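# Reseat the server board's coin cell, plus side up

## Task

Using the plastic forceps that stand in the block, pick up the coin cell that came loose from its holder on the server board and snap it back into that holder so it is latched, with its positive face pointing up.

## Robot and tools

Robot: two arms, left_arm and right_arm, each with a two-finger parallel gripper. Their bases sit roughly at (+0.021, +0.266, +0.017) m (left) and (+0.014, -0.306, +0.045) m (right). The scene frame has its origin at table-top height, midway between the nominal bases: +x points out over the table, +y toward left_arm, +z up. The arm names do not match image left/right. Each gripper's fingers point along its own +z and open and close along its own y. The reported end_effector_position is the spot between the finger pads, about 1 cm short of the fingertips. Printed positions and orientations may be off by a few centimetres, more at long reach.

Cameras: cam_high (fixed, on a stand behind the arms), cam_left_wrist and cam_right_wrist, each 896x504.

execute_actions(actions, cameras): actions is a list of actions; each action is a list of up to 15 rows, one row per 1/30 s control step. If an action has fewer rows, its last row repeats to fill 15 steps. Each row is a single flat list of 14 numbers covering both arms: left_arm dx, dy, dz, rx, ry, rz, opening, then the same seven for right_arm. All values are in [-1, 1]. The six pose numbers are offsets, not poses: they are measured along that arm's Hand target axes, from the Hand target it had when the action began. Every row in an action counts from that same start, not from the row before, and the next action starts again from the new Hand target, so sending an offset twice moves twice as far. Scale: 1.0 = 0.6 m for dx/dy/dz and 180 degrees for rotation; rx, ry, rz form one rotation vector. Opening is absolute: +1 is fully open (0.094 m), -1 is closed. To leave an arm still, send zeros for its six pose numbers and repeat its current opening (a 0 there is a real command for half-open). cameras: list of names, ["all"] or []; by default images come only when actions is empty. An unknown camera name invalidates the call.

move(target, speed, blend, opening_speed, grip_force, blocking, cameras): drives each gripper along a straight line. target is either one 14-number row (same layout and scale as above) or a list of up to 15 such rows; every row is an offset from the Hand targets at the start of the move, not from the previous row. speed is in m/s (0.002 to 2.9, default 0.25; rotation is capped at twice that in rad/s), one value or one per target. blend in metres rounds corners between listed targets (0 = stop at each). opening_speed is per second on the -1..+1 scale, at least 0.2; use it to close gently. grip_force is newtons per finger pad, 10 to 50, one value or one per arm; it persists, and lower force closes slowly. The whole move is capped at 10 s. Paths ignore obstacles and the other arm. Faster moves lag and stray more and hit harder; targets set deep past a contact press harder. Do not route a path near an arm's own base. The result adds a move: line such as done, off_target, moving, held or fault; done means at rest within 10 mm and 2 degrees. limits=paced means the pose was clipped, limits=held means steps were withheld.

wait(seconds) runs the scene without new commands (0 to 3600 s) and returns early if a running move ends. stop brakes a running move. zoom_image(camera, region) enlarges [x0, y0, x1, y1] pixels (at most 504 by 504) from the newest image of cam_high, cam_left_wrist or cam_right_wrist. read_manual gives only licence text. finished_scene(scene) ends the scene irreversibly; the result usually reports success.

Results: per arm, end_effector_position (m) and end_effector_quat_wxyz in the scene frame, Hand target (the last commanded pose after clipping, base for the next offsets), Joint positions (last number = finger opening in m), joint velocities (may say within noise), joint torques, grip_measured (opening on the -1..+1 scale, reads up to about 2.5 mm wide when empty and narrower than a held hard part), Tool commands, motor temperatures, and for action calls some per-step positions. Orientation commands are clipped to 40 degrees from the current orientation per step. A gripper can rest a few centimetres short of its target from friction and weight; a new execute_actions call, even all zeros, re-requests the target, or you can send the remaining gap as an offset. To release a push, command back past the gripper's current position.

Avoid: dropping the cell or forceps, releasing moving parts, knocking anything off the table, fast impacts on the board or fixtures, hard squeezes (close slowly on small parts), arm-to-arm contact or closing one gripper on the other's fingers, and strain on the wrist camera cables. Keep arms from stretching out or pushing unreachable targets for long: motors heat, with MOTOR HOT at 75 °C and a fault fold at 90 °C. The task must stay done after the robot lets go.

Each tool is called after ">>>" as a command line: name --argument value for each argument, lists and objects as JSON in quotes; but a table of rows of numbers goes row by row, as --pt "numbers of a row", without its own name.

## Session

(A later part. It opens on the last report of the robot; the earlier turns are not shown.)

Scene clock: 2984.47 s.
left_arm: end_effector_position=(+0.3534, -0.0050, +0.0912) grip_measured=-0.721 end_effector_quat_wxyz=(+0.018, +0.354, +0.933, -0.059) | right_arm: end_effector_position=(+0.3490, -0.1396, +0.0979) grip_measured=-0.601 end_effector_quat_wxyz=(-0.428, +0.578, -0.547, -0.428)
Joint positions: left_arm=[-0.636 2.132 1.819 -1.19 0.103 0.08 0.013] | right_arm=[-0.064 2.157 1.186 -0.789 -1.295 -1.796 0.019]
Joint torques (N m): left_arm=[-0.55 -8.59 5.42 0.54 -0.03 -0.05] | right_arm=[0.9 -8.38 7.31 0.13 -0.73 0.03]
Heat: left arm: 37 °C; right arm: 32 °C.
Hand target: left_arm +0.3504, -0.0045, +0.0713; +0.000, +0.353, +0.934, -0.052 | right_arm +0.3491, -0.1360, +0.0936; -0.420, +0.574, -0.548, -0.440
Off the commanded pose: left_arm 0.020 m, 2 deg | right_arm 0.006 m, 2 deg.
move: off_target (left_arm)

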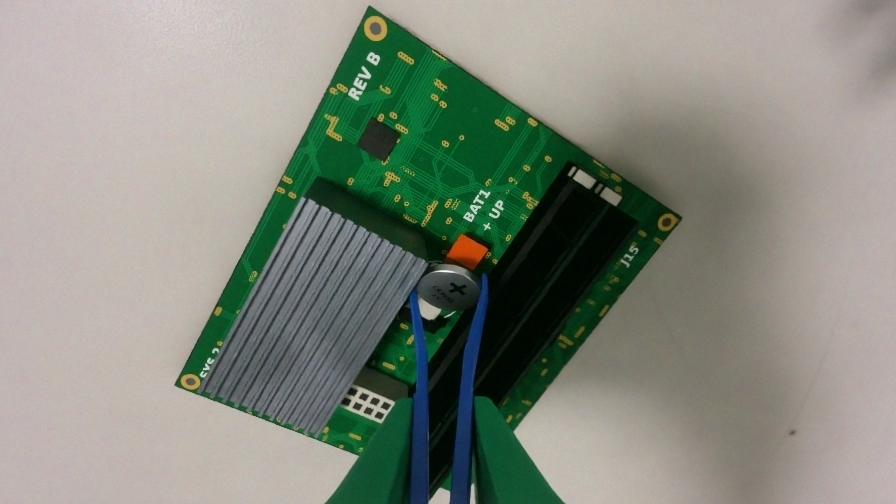

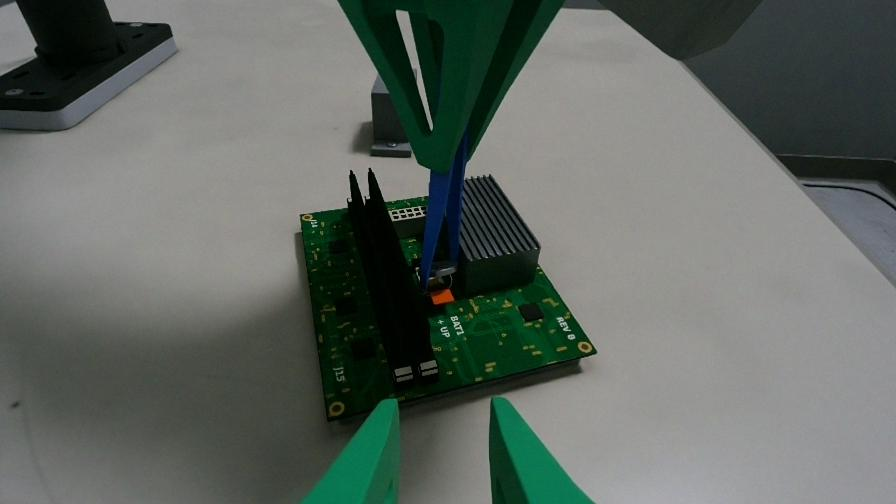

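>>> move --target '[0.0052,0.0037,0.0062,0,0,0,-0.724,0,0,0,0,0,0,-0.6]' --speed 0.03 --cameras '["cam_left_wrist","cam_right_wrist"]'

>>> zoom_image --camera "cam_right_wrist" --region '[380, 220, 480, 320]'

>>> zoom_image --camera "cam_left_wrist" --region '[400, 230, 500, 350]'

Scene clock: 2997.13 s.
left_arm: end_effector_position=(+0.3507, -0.0030, +0.0833) grip_measured=-0.721 end_effector_quat_wxyz=(+0.013, +0.354, +0.933, -0.058) | right_arm: end_effector_position=(+0.3490, -0.1396, +0.0979) grip_measured=-0.601 end_effector_quat_wxyz=(-0.428, +0.578, -0.547, -0.428)
Joint positions: left_arm=[-0.636 2.132 1.788 -1.17 0.103 0.08 0.013] | right_arm=[-0.064 2.157 1.186 -0.789 -1.295 -1.796 0.019]
Joint torques (N m): left_arm=[-0.09 -9.11 5.5 0.52 -0.02 0] | right_arm=[0.91 -8.39 7.31 0.13 -0.73 0.02]
Heat: left arm: 38 °C; right arm: 32 °C.
Hand target: left_arm +0.3493, -0.0011, +0.0672; +0.000, +0.353, +0.934, -0.052 | right_arm +0.3491, -0.1360, +0.0936; -0.420, +0.574, -0.548, -0.440
Off the commanded pose: left_arm 0.016 m, 2 deg | right_arm 0.006 m, 2 deg.
move: off_target (left_arm)

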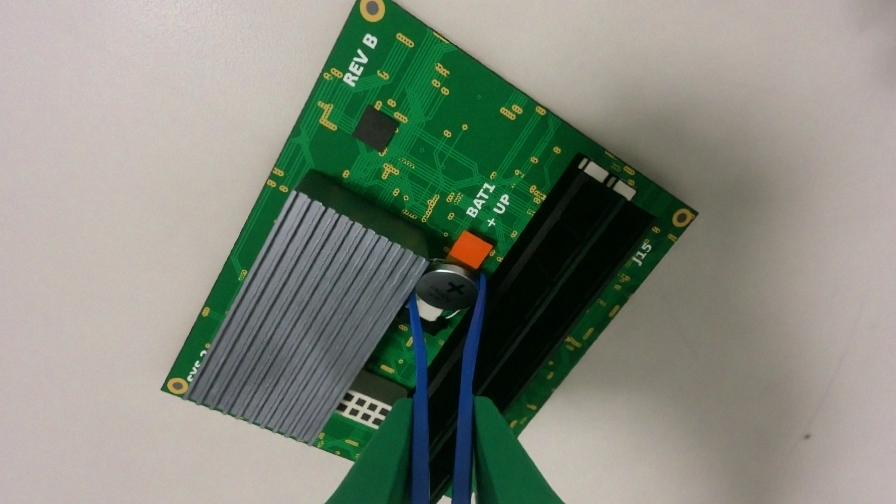

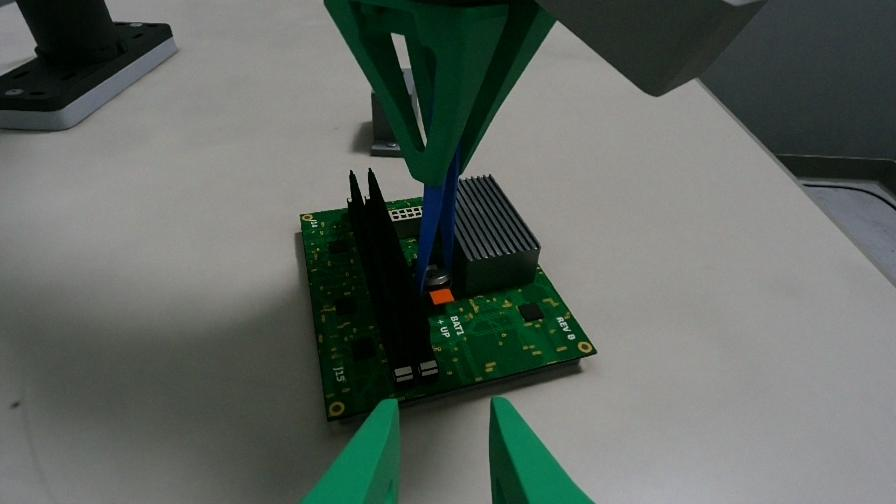

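Scaled by 5.040 from the camera's image (finer frame: 1280x720).

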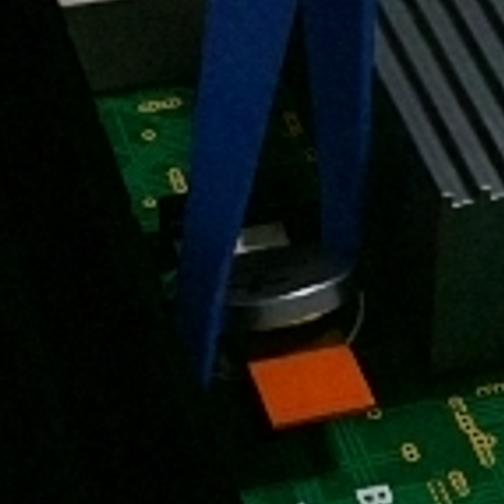

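Scaled by 4.200 from the camera's image (finer frame: 1280x720).

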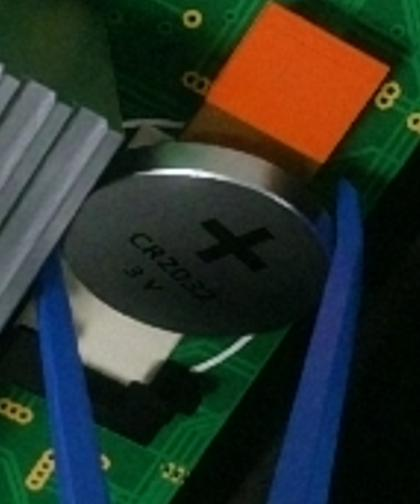

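>>> move --target '[0,0,0,0,0,0,-0.665,0,0,0,0,0,0,-0.6]' --opening_speed 0.2 --cameras '["cam_left_wrist","cam_right_wrist"]'

>>> zoom_image --camera "cam_right_wrist" --region '[380, 220, 480, 320]'

>>> zoom_image --camera "cam_left_wrist" --region '[400, 230, 500, 350]'

Scene clock: 3039.03 s.
left_arm: end_effector_position=(+0.3510, -0.0032, +0.0833) grip_measured=-0.667 end_effector_quat_wxyz=(+0.014, +0.354, +0.933, -0.058) | right_arm: end_effector_position=(+0.3490, -0.1396, +0.0979) grip_measured=-0.601 end_effector_quat_wxyz=(-0.428, +0.578, -0.547, -0.428)
Joint positions: left_arm=[-0.636 2.132 1.788 -1.168 0.103 0.08 0.016] | right_arm=[-0.064 2.157 1.186 -0.789 -1.295 -1.796 0.019]
Joint torques (N m): left_arm=[-0.08 -9.14 5.49 0.51 -0.03 0.01] | right_arm=[0.91 -8.39 7.32 0.13 -0.73 0.02]
Heat: left arm: 39 °C; right arm: 32 °C.
Hand target: left_arm +0.3494, -0.0011, +0.0672; +0.000, +0.353, +0.934, -0.052 | right_arm +0.3491, -0.1360, +0.0936; -0.420, +0.574, -0.548, -0.440
Off the commanded pose: left_arm 0.016 m, 2 deg | right_arm 0.006 m, 2 deg.
move: done

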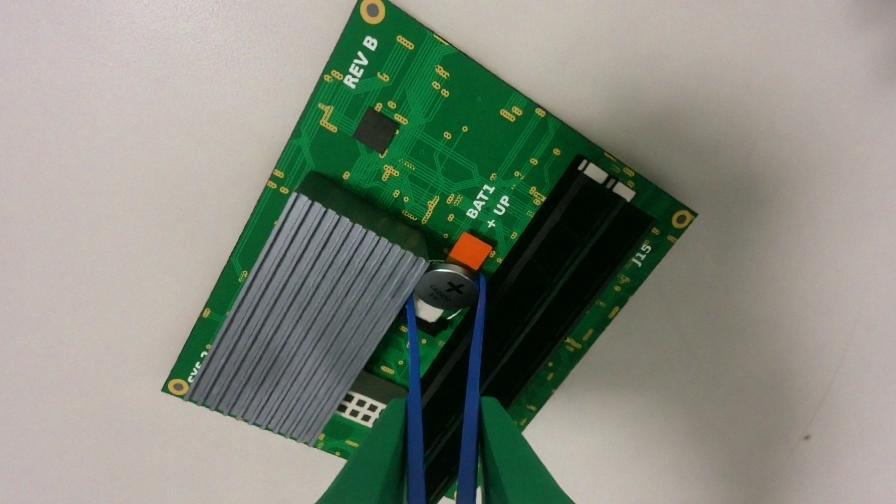

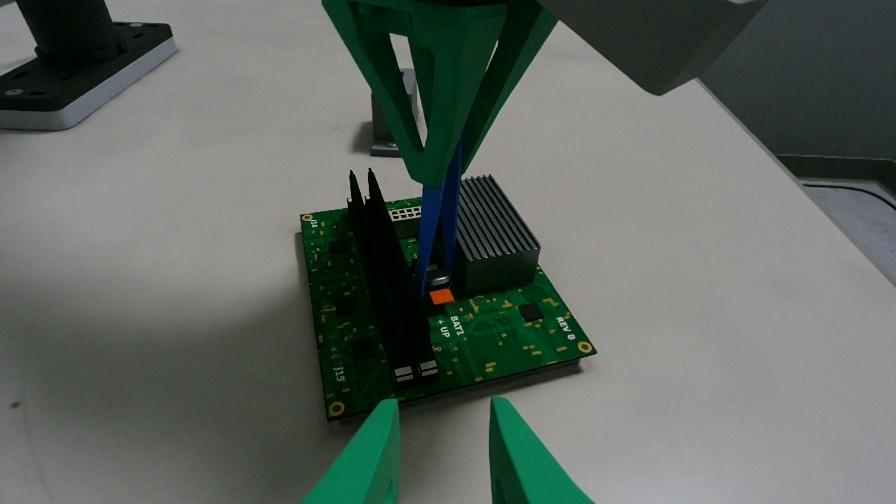

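Scaled by 5.040 from the camera's image (finer frame: 1280x720).

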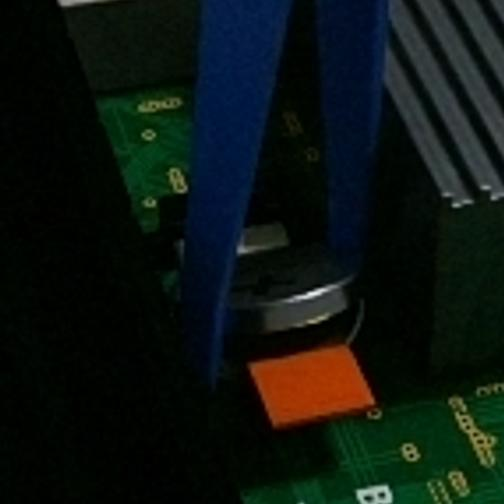

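Scaled by 4.200 from the camera's image (finer frame: 1280x720).

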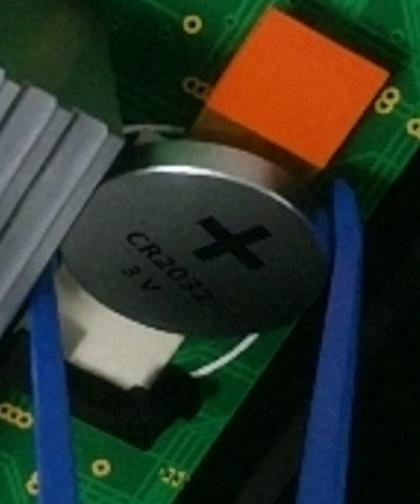

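>>> move --target '[0,0,0,0,0,0,-0.648,0,0,0,0,0,0,-0.6]' --opening_speed 0.2 --cameras '["cam_left_wrist","cam_right_wrist"]'

>>> zoom_image --camera "cam_right_wrist" --region '[380, 220, 480, 320]'

>>> zoom_image --camera "cam_left_wrist" --region '[400, 230, 500, 350]'

Scene clock: 3047.70 s.
left_arm: end_effector_position=(+0.3510, -0.0032, +0.0833) grip_measured=-0.649 end_effector_quat_wxyz=(+0.014, +0.354, +0.933, -0.058) | right_arm: end_effector_position=(+0.3490, -0.1396, +0.0979) grip_measured=-0.601 end_effector_quat_wxyz=(-0.428, +0.578, -0.547, -0.428)
Joint positions: left_arm=[-0.636 2.132 1.788 -1.168 0.103 0.08 0.016] | right_arm=[-0.064 2.157 1.186 -0.789 -1.295 -1.796 0.019]
Joint torques (N m): left_arm=[-0.12 -9.17 5.49 0.52 -0.02 0.02] | right_arm=[0.9 -8.36 7.32 0.13 -0.73 0.02]
Heat: left arm: 39 °C; right arm: 32 °C.
Hand target: left_arm +0.3494, -0.0011, +0.0672; +0.000, +0.353, +0.934, -0.052 | right_arm +0.3491, -0.1360, +0.0936; -0.420, +0.574, -0.548, -0.440
Off the commanded pose: left_arm 0.016 m, 2 deg | right_arm 0.006 m, 2 deg.
move: done

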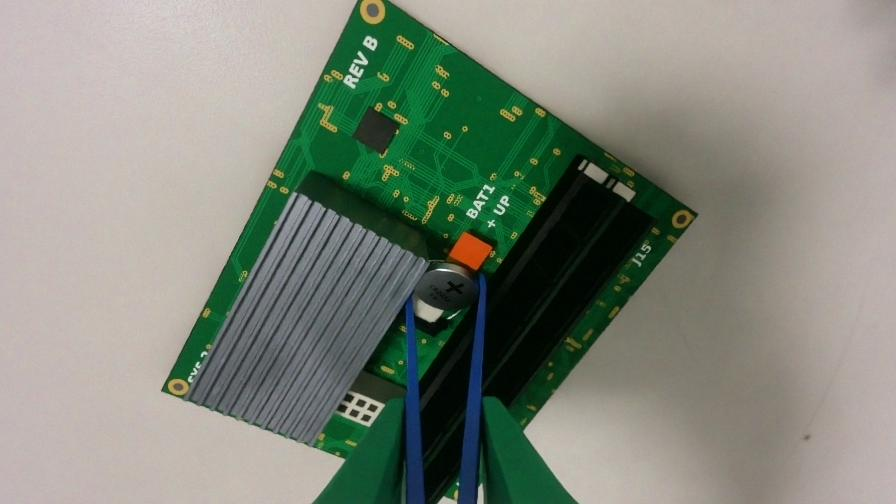

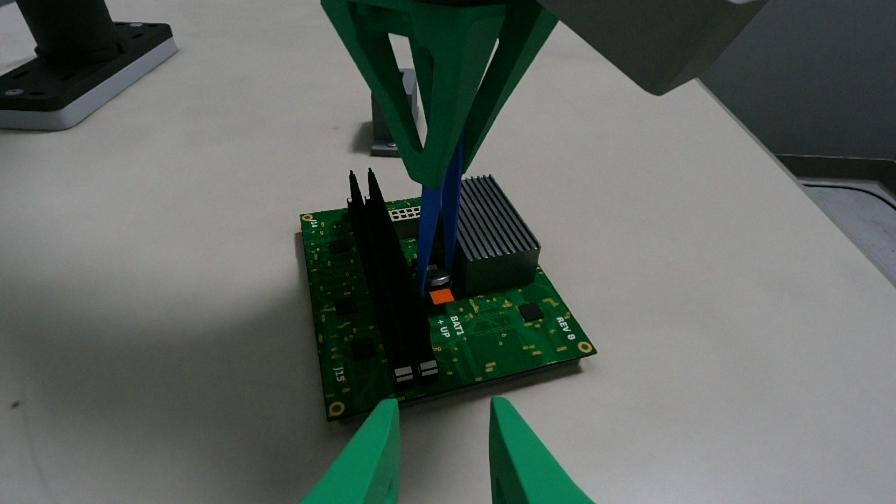

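Scaled by 5.040 from the camera's image (finer frame: 1280x720).

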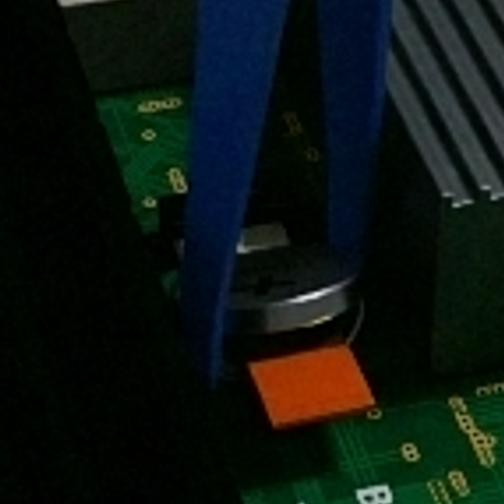

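Scaled by 4.200 from the camera's image (finer frame: 1280x720).

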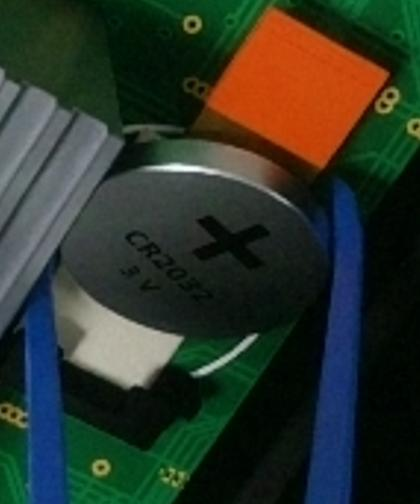

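>>> move --target '[-0.0107,-0.0026,-0.0329,0,0,0,-0.654,0,0,0,0,0,0,-0.6]' --speed 0.05 --cameras '["cam_left_wrist","cam_right_wrist"]'

>>> zoom_image --camera "cam_right_wrist" --region '[380, 220, 480, 320]'

>>> zoom_image --camera "cam_left_wrist" --region '[400, 230, 500, 350]'

Scene clock: 3063.77 s.
left_arm: end_effector_position=(+0.3522, -0.0041, +0.0966) grip_measured=-0.652 end_effector_quat_wxyz=(+0.014, +0.354, +0.933, -0.058) | right_arm: end_effector_position=(+0.3490, -0.1396, +0.0979) grip_measured=-0.601 end_effector_quat_wxyz=(-0.428, +0.578, -0.547, -0.428)
Joint positions: left_arm=[-0.636 2.135 1.846 -1.223 0.103 0.08 0.016] | right_arm=[-0.064 2.157 1.186 -0.789 -1.295 -1.796 0.019]
Joint torques (N m): left_arm=[-0.12 -8.18 9.36 0.17 -0.02 0.01] | right_arm=[0.9 -8.36 7.32 0.13 -0.73 0.03]
Heat: left arm: 39 °C; right arm: 32 °C.
Hand target: left_arm +0.3539, -0.0047, +0.0874; +0.000, +0.353, +0.934, -0.052 | right_arm +0.3491, -0.1360, +0.0936; -0.420, +0.574, -0.548, -0.440
Off the commanded pose: left_arm 0.010 m, 2 deg | right_arm 0.006 m, 2 deg.
move: done

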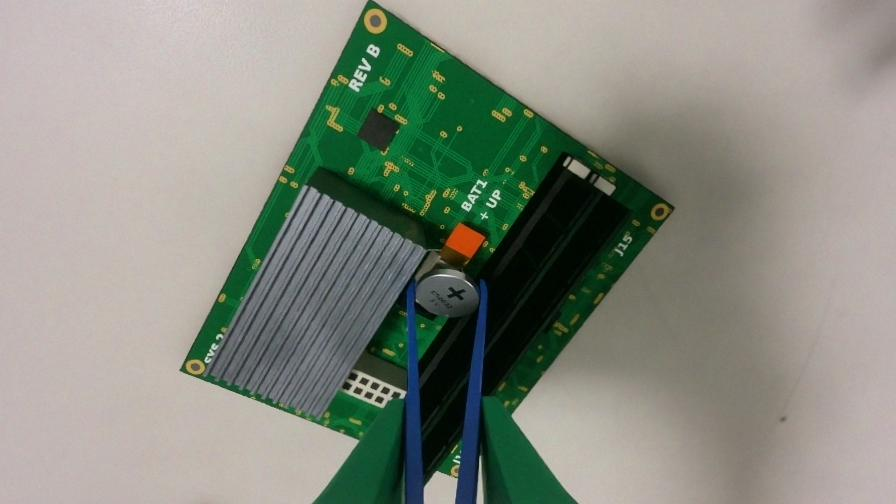

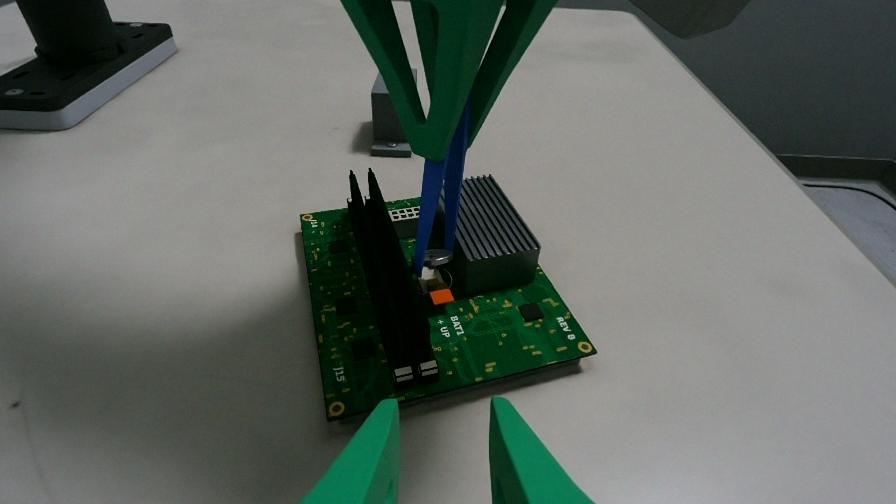

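Scaled by 5.040 from the camera's image (finer frame: 1280x720).

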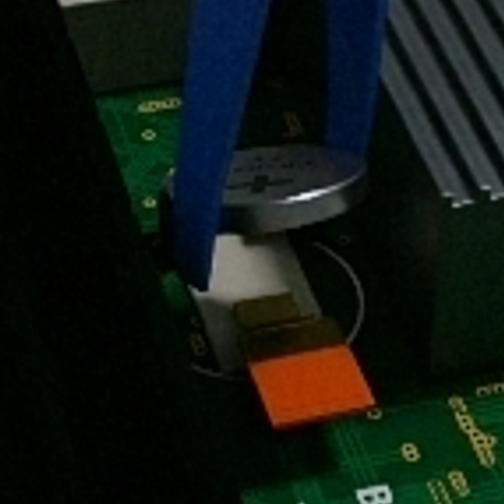

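Scaled by 4.200 from the camera's image (finer frame: 1280x720).

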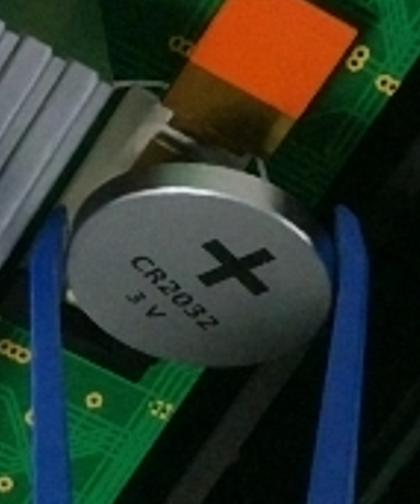

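>>> move --target '[0.0005,0.0082,-0.0008,0,0.0111,0,-0.7,0,0,0,0,0,0,-0.6]' --speed 0.04 --cameras '["cam_left_wrist","cam_right_wrist"]'

>>> zoom_image --camera "cam_right_wrist" --region '[380, 220, 480, 320]'

>>> zoom_image --camera "cam_left_wrist" --region '[400, 230, 500, 350]'

Scene clock: 3098.30 s.
left_arm: end_effector_position=(+0.3540, -0.0019, +0.0957) grip_measured=-0.697 end_effector_quat_wxyz=(-0.004, +0.354, +0.934, -0.051) | right_arm: end_effector_position=(+0.3490, -0.1396, +0.0979) grip_measured=-0.601 end_effector_quat_wxyz=(-0.428, +0.578, -0.547, -0.428)
Joint positions: left_arm=[-0.631 2.178 1.911 -1.284 0.101 0.086 0.014] | right_arm=[-0.064 2.157 1.186 -0.789 -1.295 -1.796 0.019]
Joint torques (N m): left_arm=[0.32 -8.69 9.29 0.09 -0.02 0.1] | right_arm=[0.9 -8.38 7.34 0.13 -0.73 0.02]
Heat: left arm: 36 °C; right arm: 32 °C.
Hand target: left_arm +0.3569, -0.0006, +0.0873; -0.016, +0.354, +0.934, -0.045 | right_arm +0.3491, -0.1360, +0.0936; -0.420, +0.574, -0.548, -0.440
Off the commanded pose: left_arm 0.009 m, 1 deg | right_arm 0.006 m, 2 deg.
move: done

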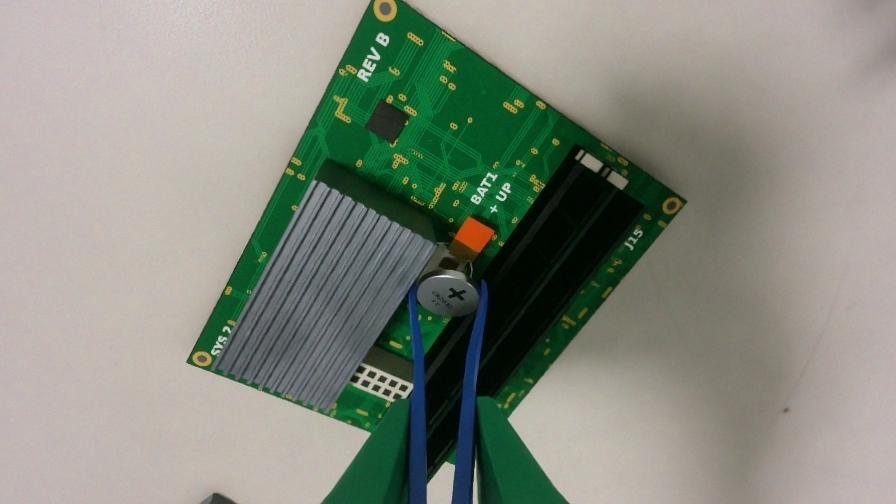

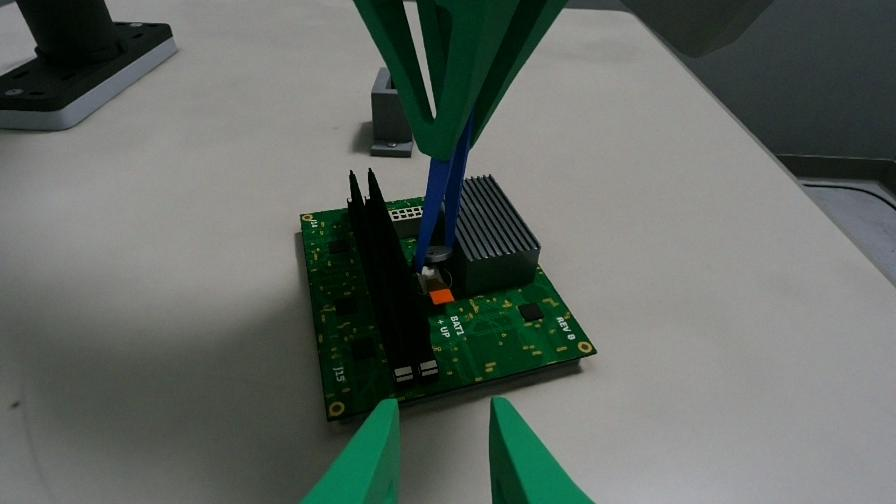

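Scaled by 5.040 from the camera's image (finer frame: 1280x720).

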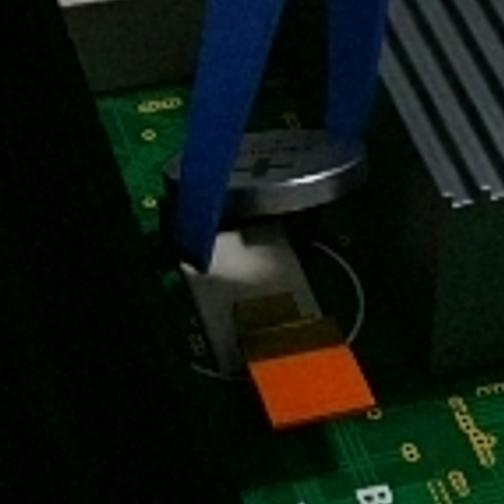

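Scaled by 4.200 from the camera's image (finer frame: 1280x720).

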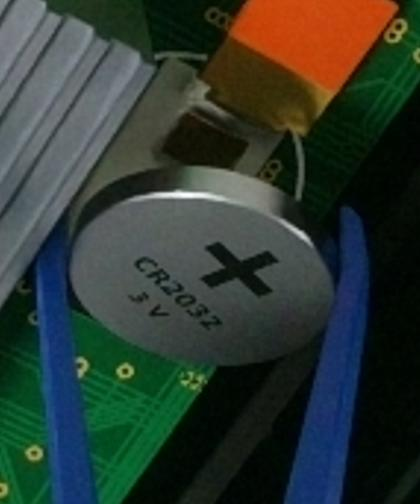

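>>> move --target '[0.0,0.0024,0.0249,0,0,0,-0.715,0,0,0,0,0,0,-0.6]' --speed 0.04 --cameras '["cam_left_wrist","cam_right_wrist"]'

>>> zoom_image --camera "cam_right_wrist" --region '[380, 220, 480, 320]'

>>> zoom_image --camera "cam_left_wrist" --region '[400, 230, 500, 350]'

Scene clock: 3114.97 s.
left_arm: end_effector_position=(+0.3557, -0.0031, +0.0915) grip_measured=-0.712 end_effector_quat_wxyz=(-0.002, +0.354, +0.934, -0.052) | right_arm: end_effector_position=(+0.3490, -0.1396, +0.0979) grip_measured=-0.601 end_effector_quat_wxyz=(-0.428, +0.578, -0.547, -0.428)
Joint positions: left_arm=[-0.631 2.182 1.901 -1.265 0.101 0.086 0.014] | right_arm=[-0.064 2.157 1.186 -0.789 -1.295 -1.796 0.019]
Joint torques (N m): left_arm=[0.28 -8.72 5.68 0.5 -0.03 0.09] | right_arm=[0.9 -8.38 7.31 0.13 -0.73 0.02]
Heat: left arm: 37 °C; right arm: 32 °C.
Hand target: left_arm +0.3569, -0.0006, +0.0723; -0.016, +0.354, +0.934, -0.045 | right_arm +0.3491, -0.1360, +0.0936; -0.420, +0.574, -0.548, -0.440
Off the commanded pose: left_arm 0.019 m, 2 deg | right_arm 0.006 m, 2 deg.
move: off_target (left_arm)

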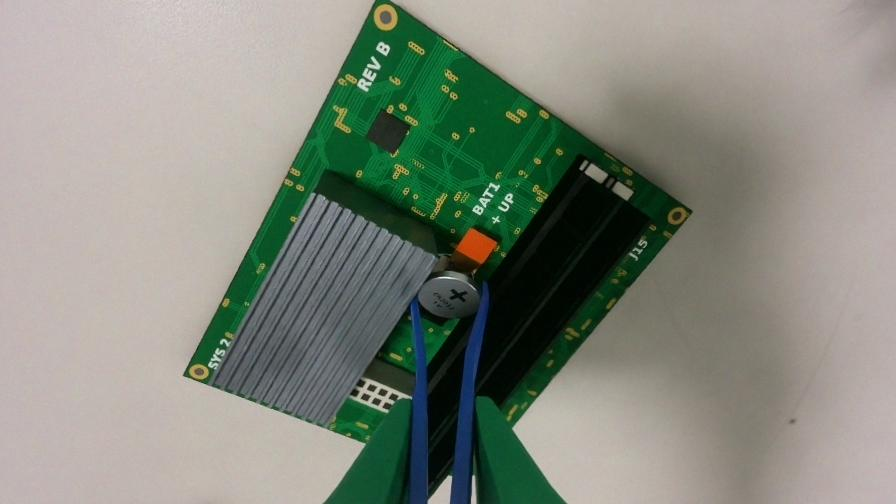

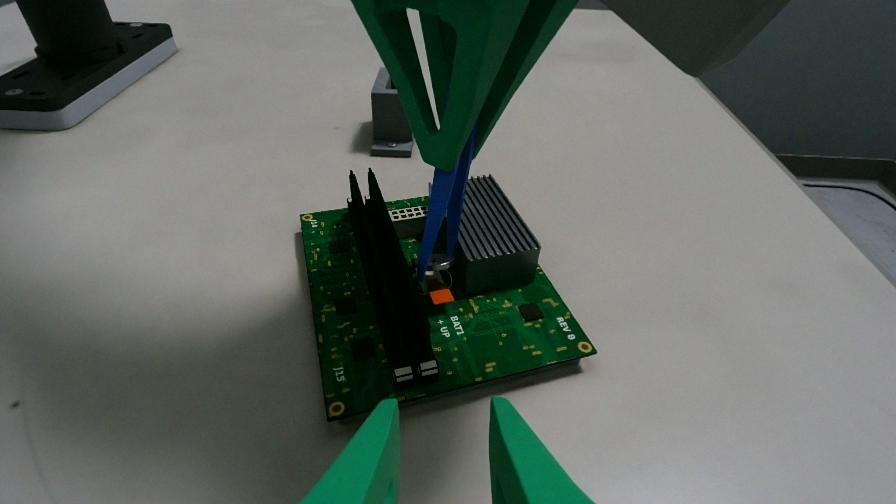

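Scaled by 5.040 from the camera's image (finer frame: 1280x720).

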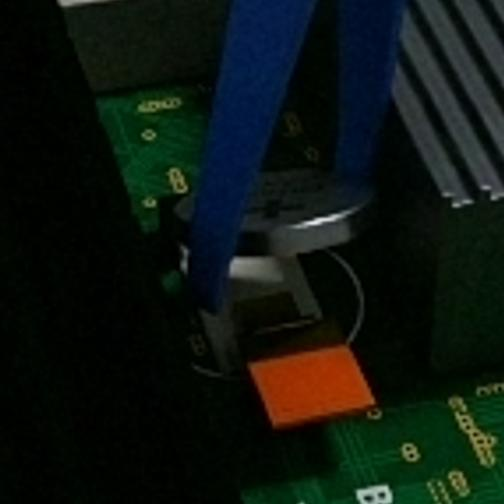

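Scaled by 4.200 from the camera's image (finer frame: 1280x720).

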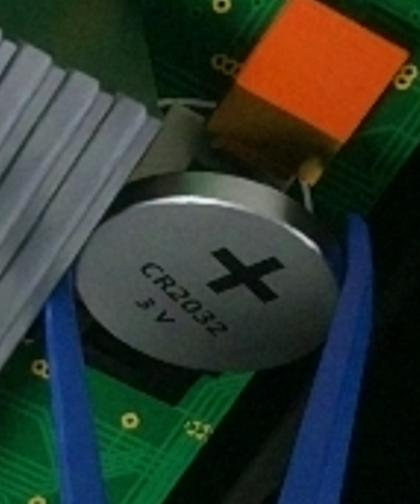

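>>> move --target '[-0.0013,-0.0078,0.0105,0,0,0,-0.715,0,0,0,0,0,0,-0.6]' --speed 0.03 --cameras '["cam_left_wrist","cam_right_wrist"]'

>>> zoom_image --camera "cam_right_wrist" --region '[380, 220, 480, 320]'

>>> zoom_image --camera "cam_left_wrist" --region '[400, 230, 500, 350]'

Scene clock: 3137.53 s.
left_arm: end_effector_position=(+0.3560, -0.0050, +0.0873) grip_measured=-0.712 end_effector_quat_wxyz=(+0.001, +0.355, +0.933, -0.053) | right_arm: end_effector_position=(+0.3490, -0.1396, +0.0979) grip_measured=-0.601 end_effector_quat_wxyz=(-0.428, +0.578, -0.547, -0.428)
Joint positions: left_arm=[-0.634 2.182 1.884 -1.242 0.101 0.086 0.014] | right_arm=[-0.064 2.157 1.186 -0.789 -1.295 -1.796 0.019]
Joint torques (N m): left_arm=[-0.53 -8.49 5.7 0.49 -0.03 -0.05] | right_arm=[0.9 -8.38 7.31 0.13 -0.73 0.02]
Heat: left arm: 38 °C; right arm: 32 °C.
Hand target: left_arm +0.3541, -0.0051, +0.0665; -0.016, +0.354, +0.934, -0.045 | right_arm +0.3491, -0.1360, +0.0936; -0.420, +0.574, -0.548, -0.440
Off the commanded pose: left_arm 0.021 m, 2 deg | right_arm 0.006 m, 2 deg.
move: off_target (left_arm)

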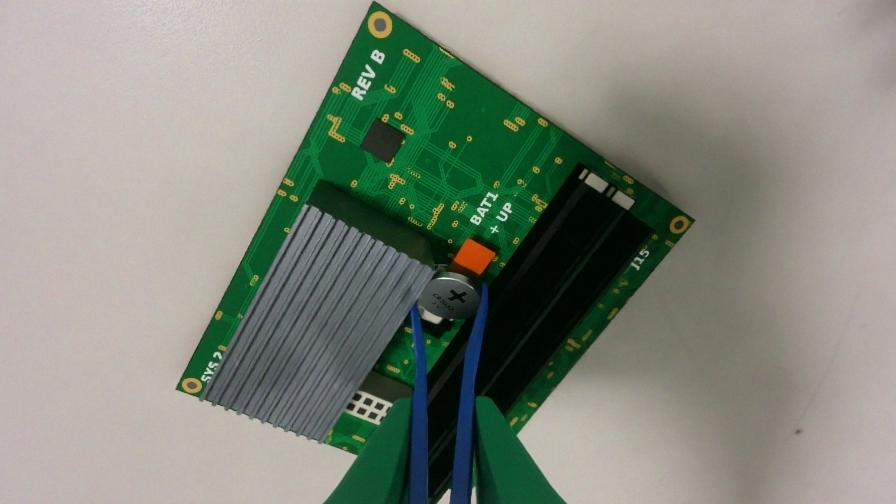

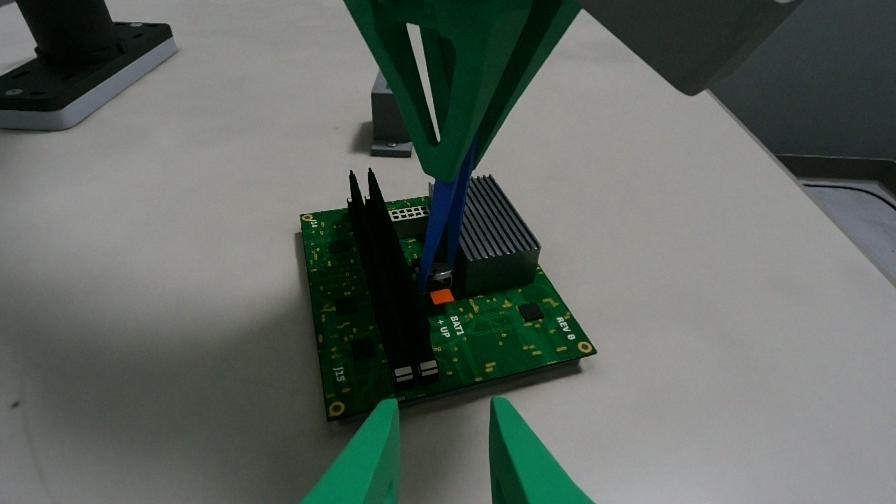

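Scaled by 5.040 from the camera's image (finer frame: 1280x720).

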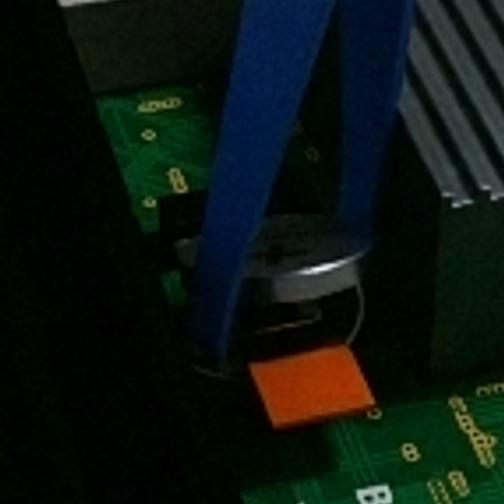

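Scaled by 4.200 from the camera's image (finer frame: 1280x720).

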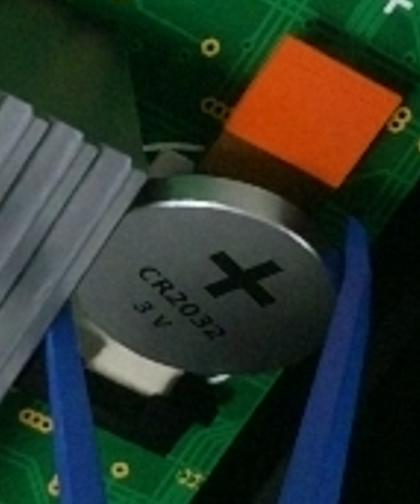

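>>> move --target '[0.0017,0.0005,0.0067,0,0,0,-0.715,0,0,0,0,0,0,-0.6]' --speed 0.03 --cameras '["cam_left_wrist","cam_right_wrist"]'

>>> zoom_image --camera "cam_right_wrist" --region '[380, 220, 480, 320]'

>>> zoom_image --camera "cam_left_wrist" --region '[400, 230, 500, 350]'

Scene clock: 3151.60 s.
left_arm: end_effector_position=(+0.3556, -0.0047, +0.0827) grip_measured=-0.712 end_effector_quat_wxyz=(+0.001, +0.355, +0.933, -0.053) | right_arm: end_effector_position=(+0.3490, -0.1396, +0.0979) grip_measured=-0.601 end_effector_quat_wxyz=(-0.428, +0.578, -0.547, -0.428)
Joint positions: left_arm=[-0.634 2.182 1.866 -1.224 0.101 0.086 0.014] | right_arm=[-0.064 2.157 1.186 -0.789 -1.295 -1.796 0.019]
Joint torques (N m): left_arm=[-0.53 -8.64 5.56 0.49 -0.04 -0.05] | right_arm=[0.91 -8.38 7.32 0.13 -0.73 0.02]
Heat: left arm: 38 °C; right arm: 32 °C.
Hand target: left_arm +0.3533, -0.0046, +0.0625; -0.016, +0.354, +0.934, -0.046 | right_arm +0.3491, -0.1360, +0.0936; -0.420, +0.574, -0.548, -0.440
Off the commanded pose: left_arm 0.020 m, 2 deg | right_arm 0.006 m, 2 deg.
move: off_target (left_arm)

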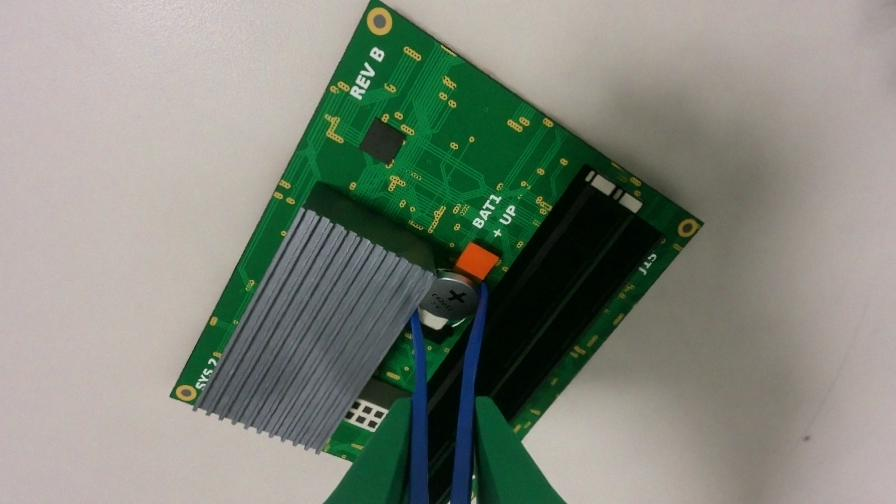

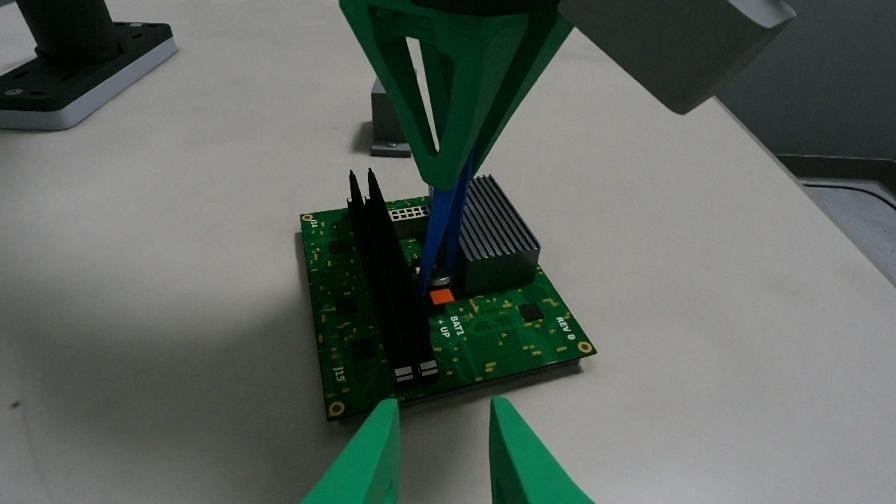

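Scaled by 5.040 from the camera's image (finer frame: 1280x720).

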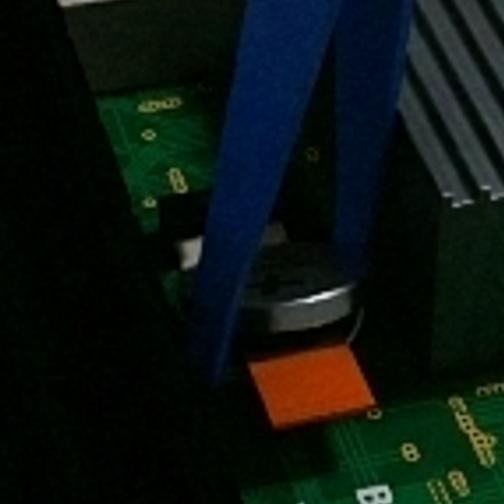

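Scaled by 4.200 from the camera's image (finer frame: 1280x720).

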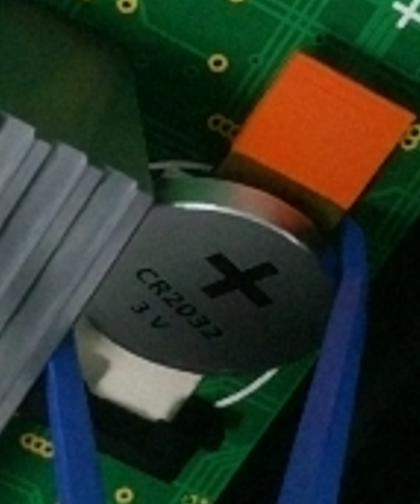

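>>> move --target '[0.0070,0.0,0.0,0,0.0054,0,-0.715,0,0,0,0,0,0,-0.6]' --speed 0.03 --cameras '["cam_left_wrist","cam_right_wrist"]'

>>> zoom_image --camera "cam_right_wrist" --region '[380, 220, 480, 320]'

>>> zoom_image --camera "cam_left_wrist" --region '[400, 230, 500, 350]'

Scene clock: 3227.87 s.
left_arm: end_effector_position=(+0.3557, -0.0047, +0.0827) grip_measured=-0.712 end_effector_quat_wxyz=(+0.001, +0.355, +0.933, -0.053) | right_arm: end_effector_position=(+0.3490, -0.1396, +0.0979) grip_measured=-0.601 end_effector_quat_wxyz=(-0.428, +0.578, -0.547, -0.428)
Joint positions: left_arm=[-0.634 2.182 1.866 -1.224 0.101 0.086 0.014] | right_arm=[-0.064 2.157 1.186 -0.789 -1.295 -1.796 0.019]
Joint torques (N m): left_arm=[-0.5 -8.57 5.7 0.28 -0.04 -0.03] | right_arm=[0.9 -8.38 7.32 0.13 -0.73 0.03]
Heat: left arm: 38 °C; right arm: 32 °C.
Hand target: left_arm +0.3502, -0.0018, +0.0625; -0.024, +0.355, +0.934, -0.043 | right_arm +0.3491, -0.1360, +0.0936; -0.420, +0.574, -0.548, -0.440
Off the commanded pose: left_arm 0.021 m, 3 deg | right_arm 0.006 m, 2 deg.
move: off_target (left_arm)

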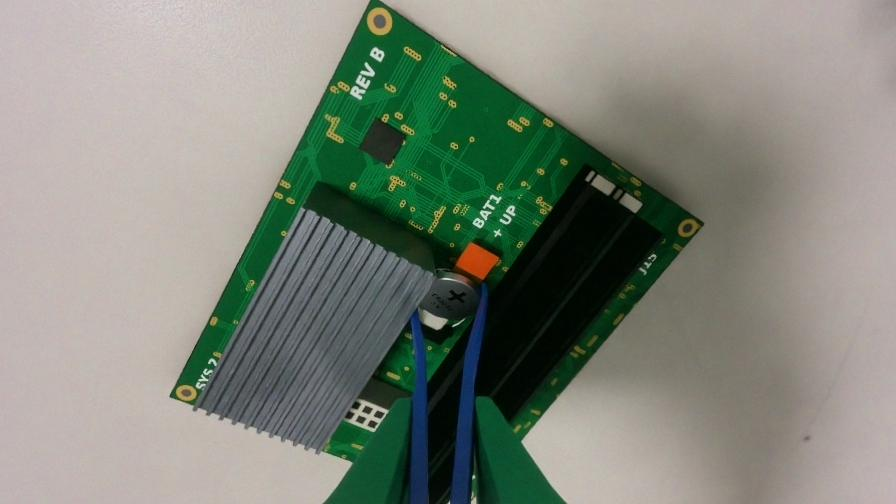

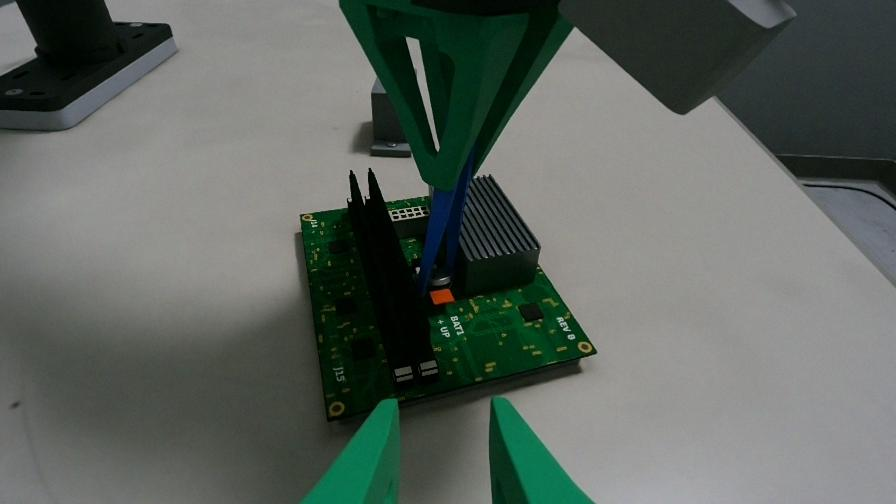

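Scaled by 5.040 from the camera's image (finer frame: 1280x720).

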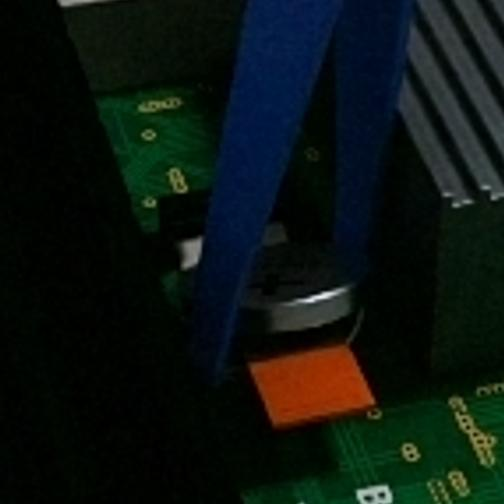

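Scaled by 4.200 from the camera's image (finer frame: 1280x720).

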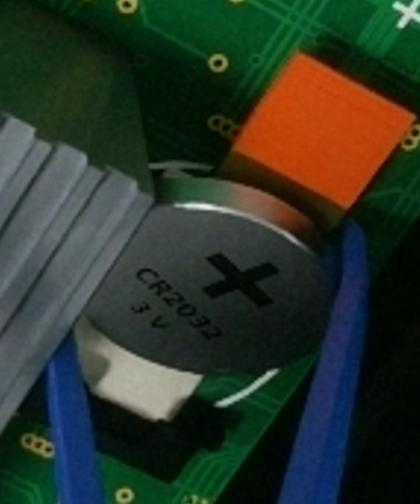

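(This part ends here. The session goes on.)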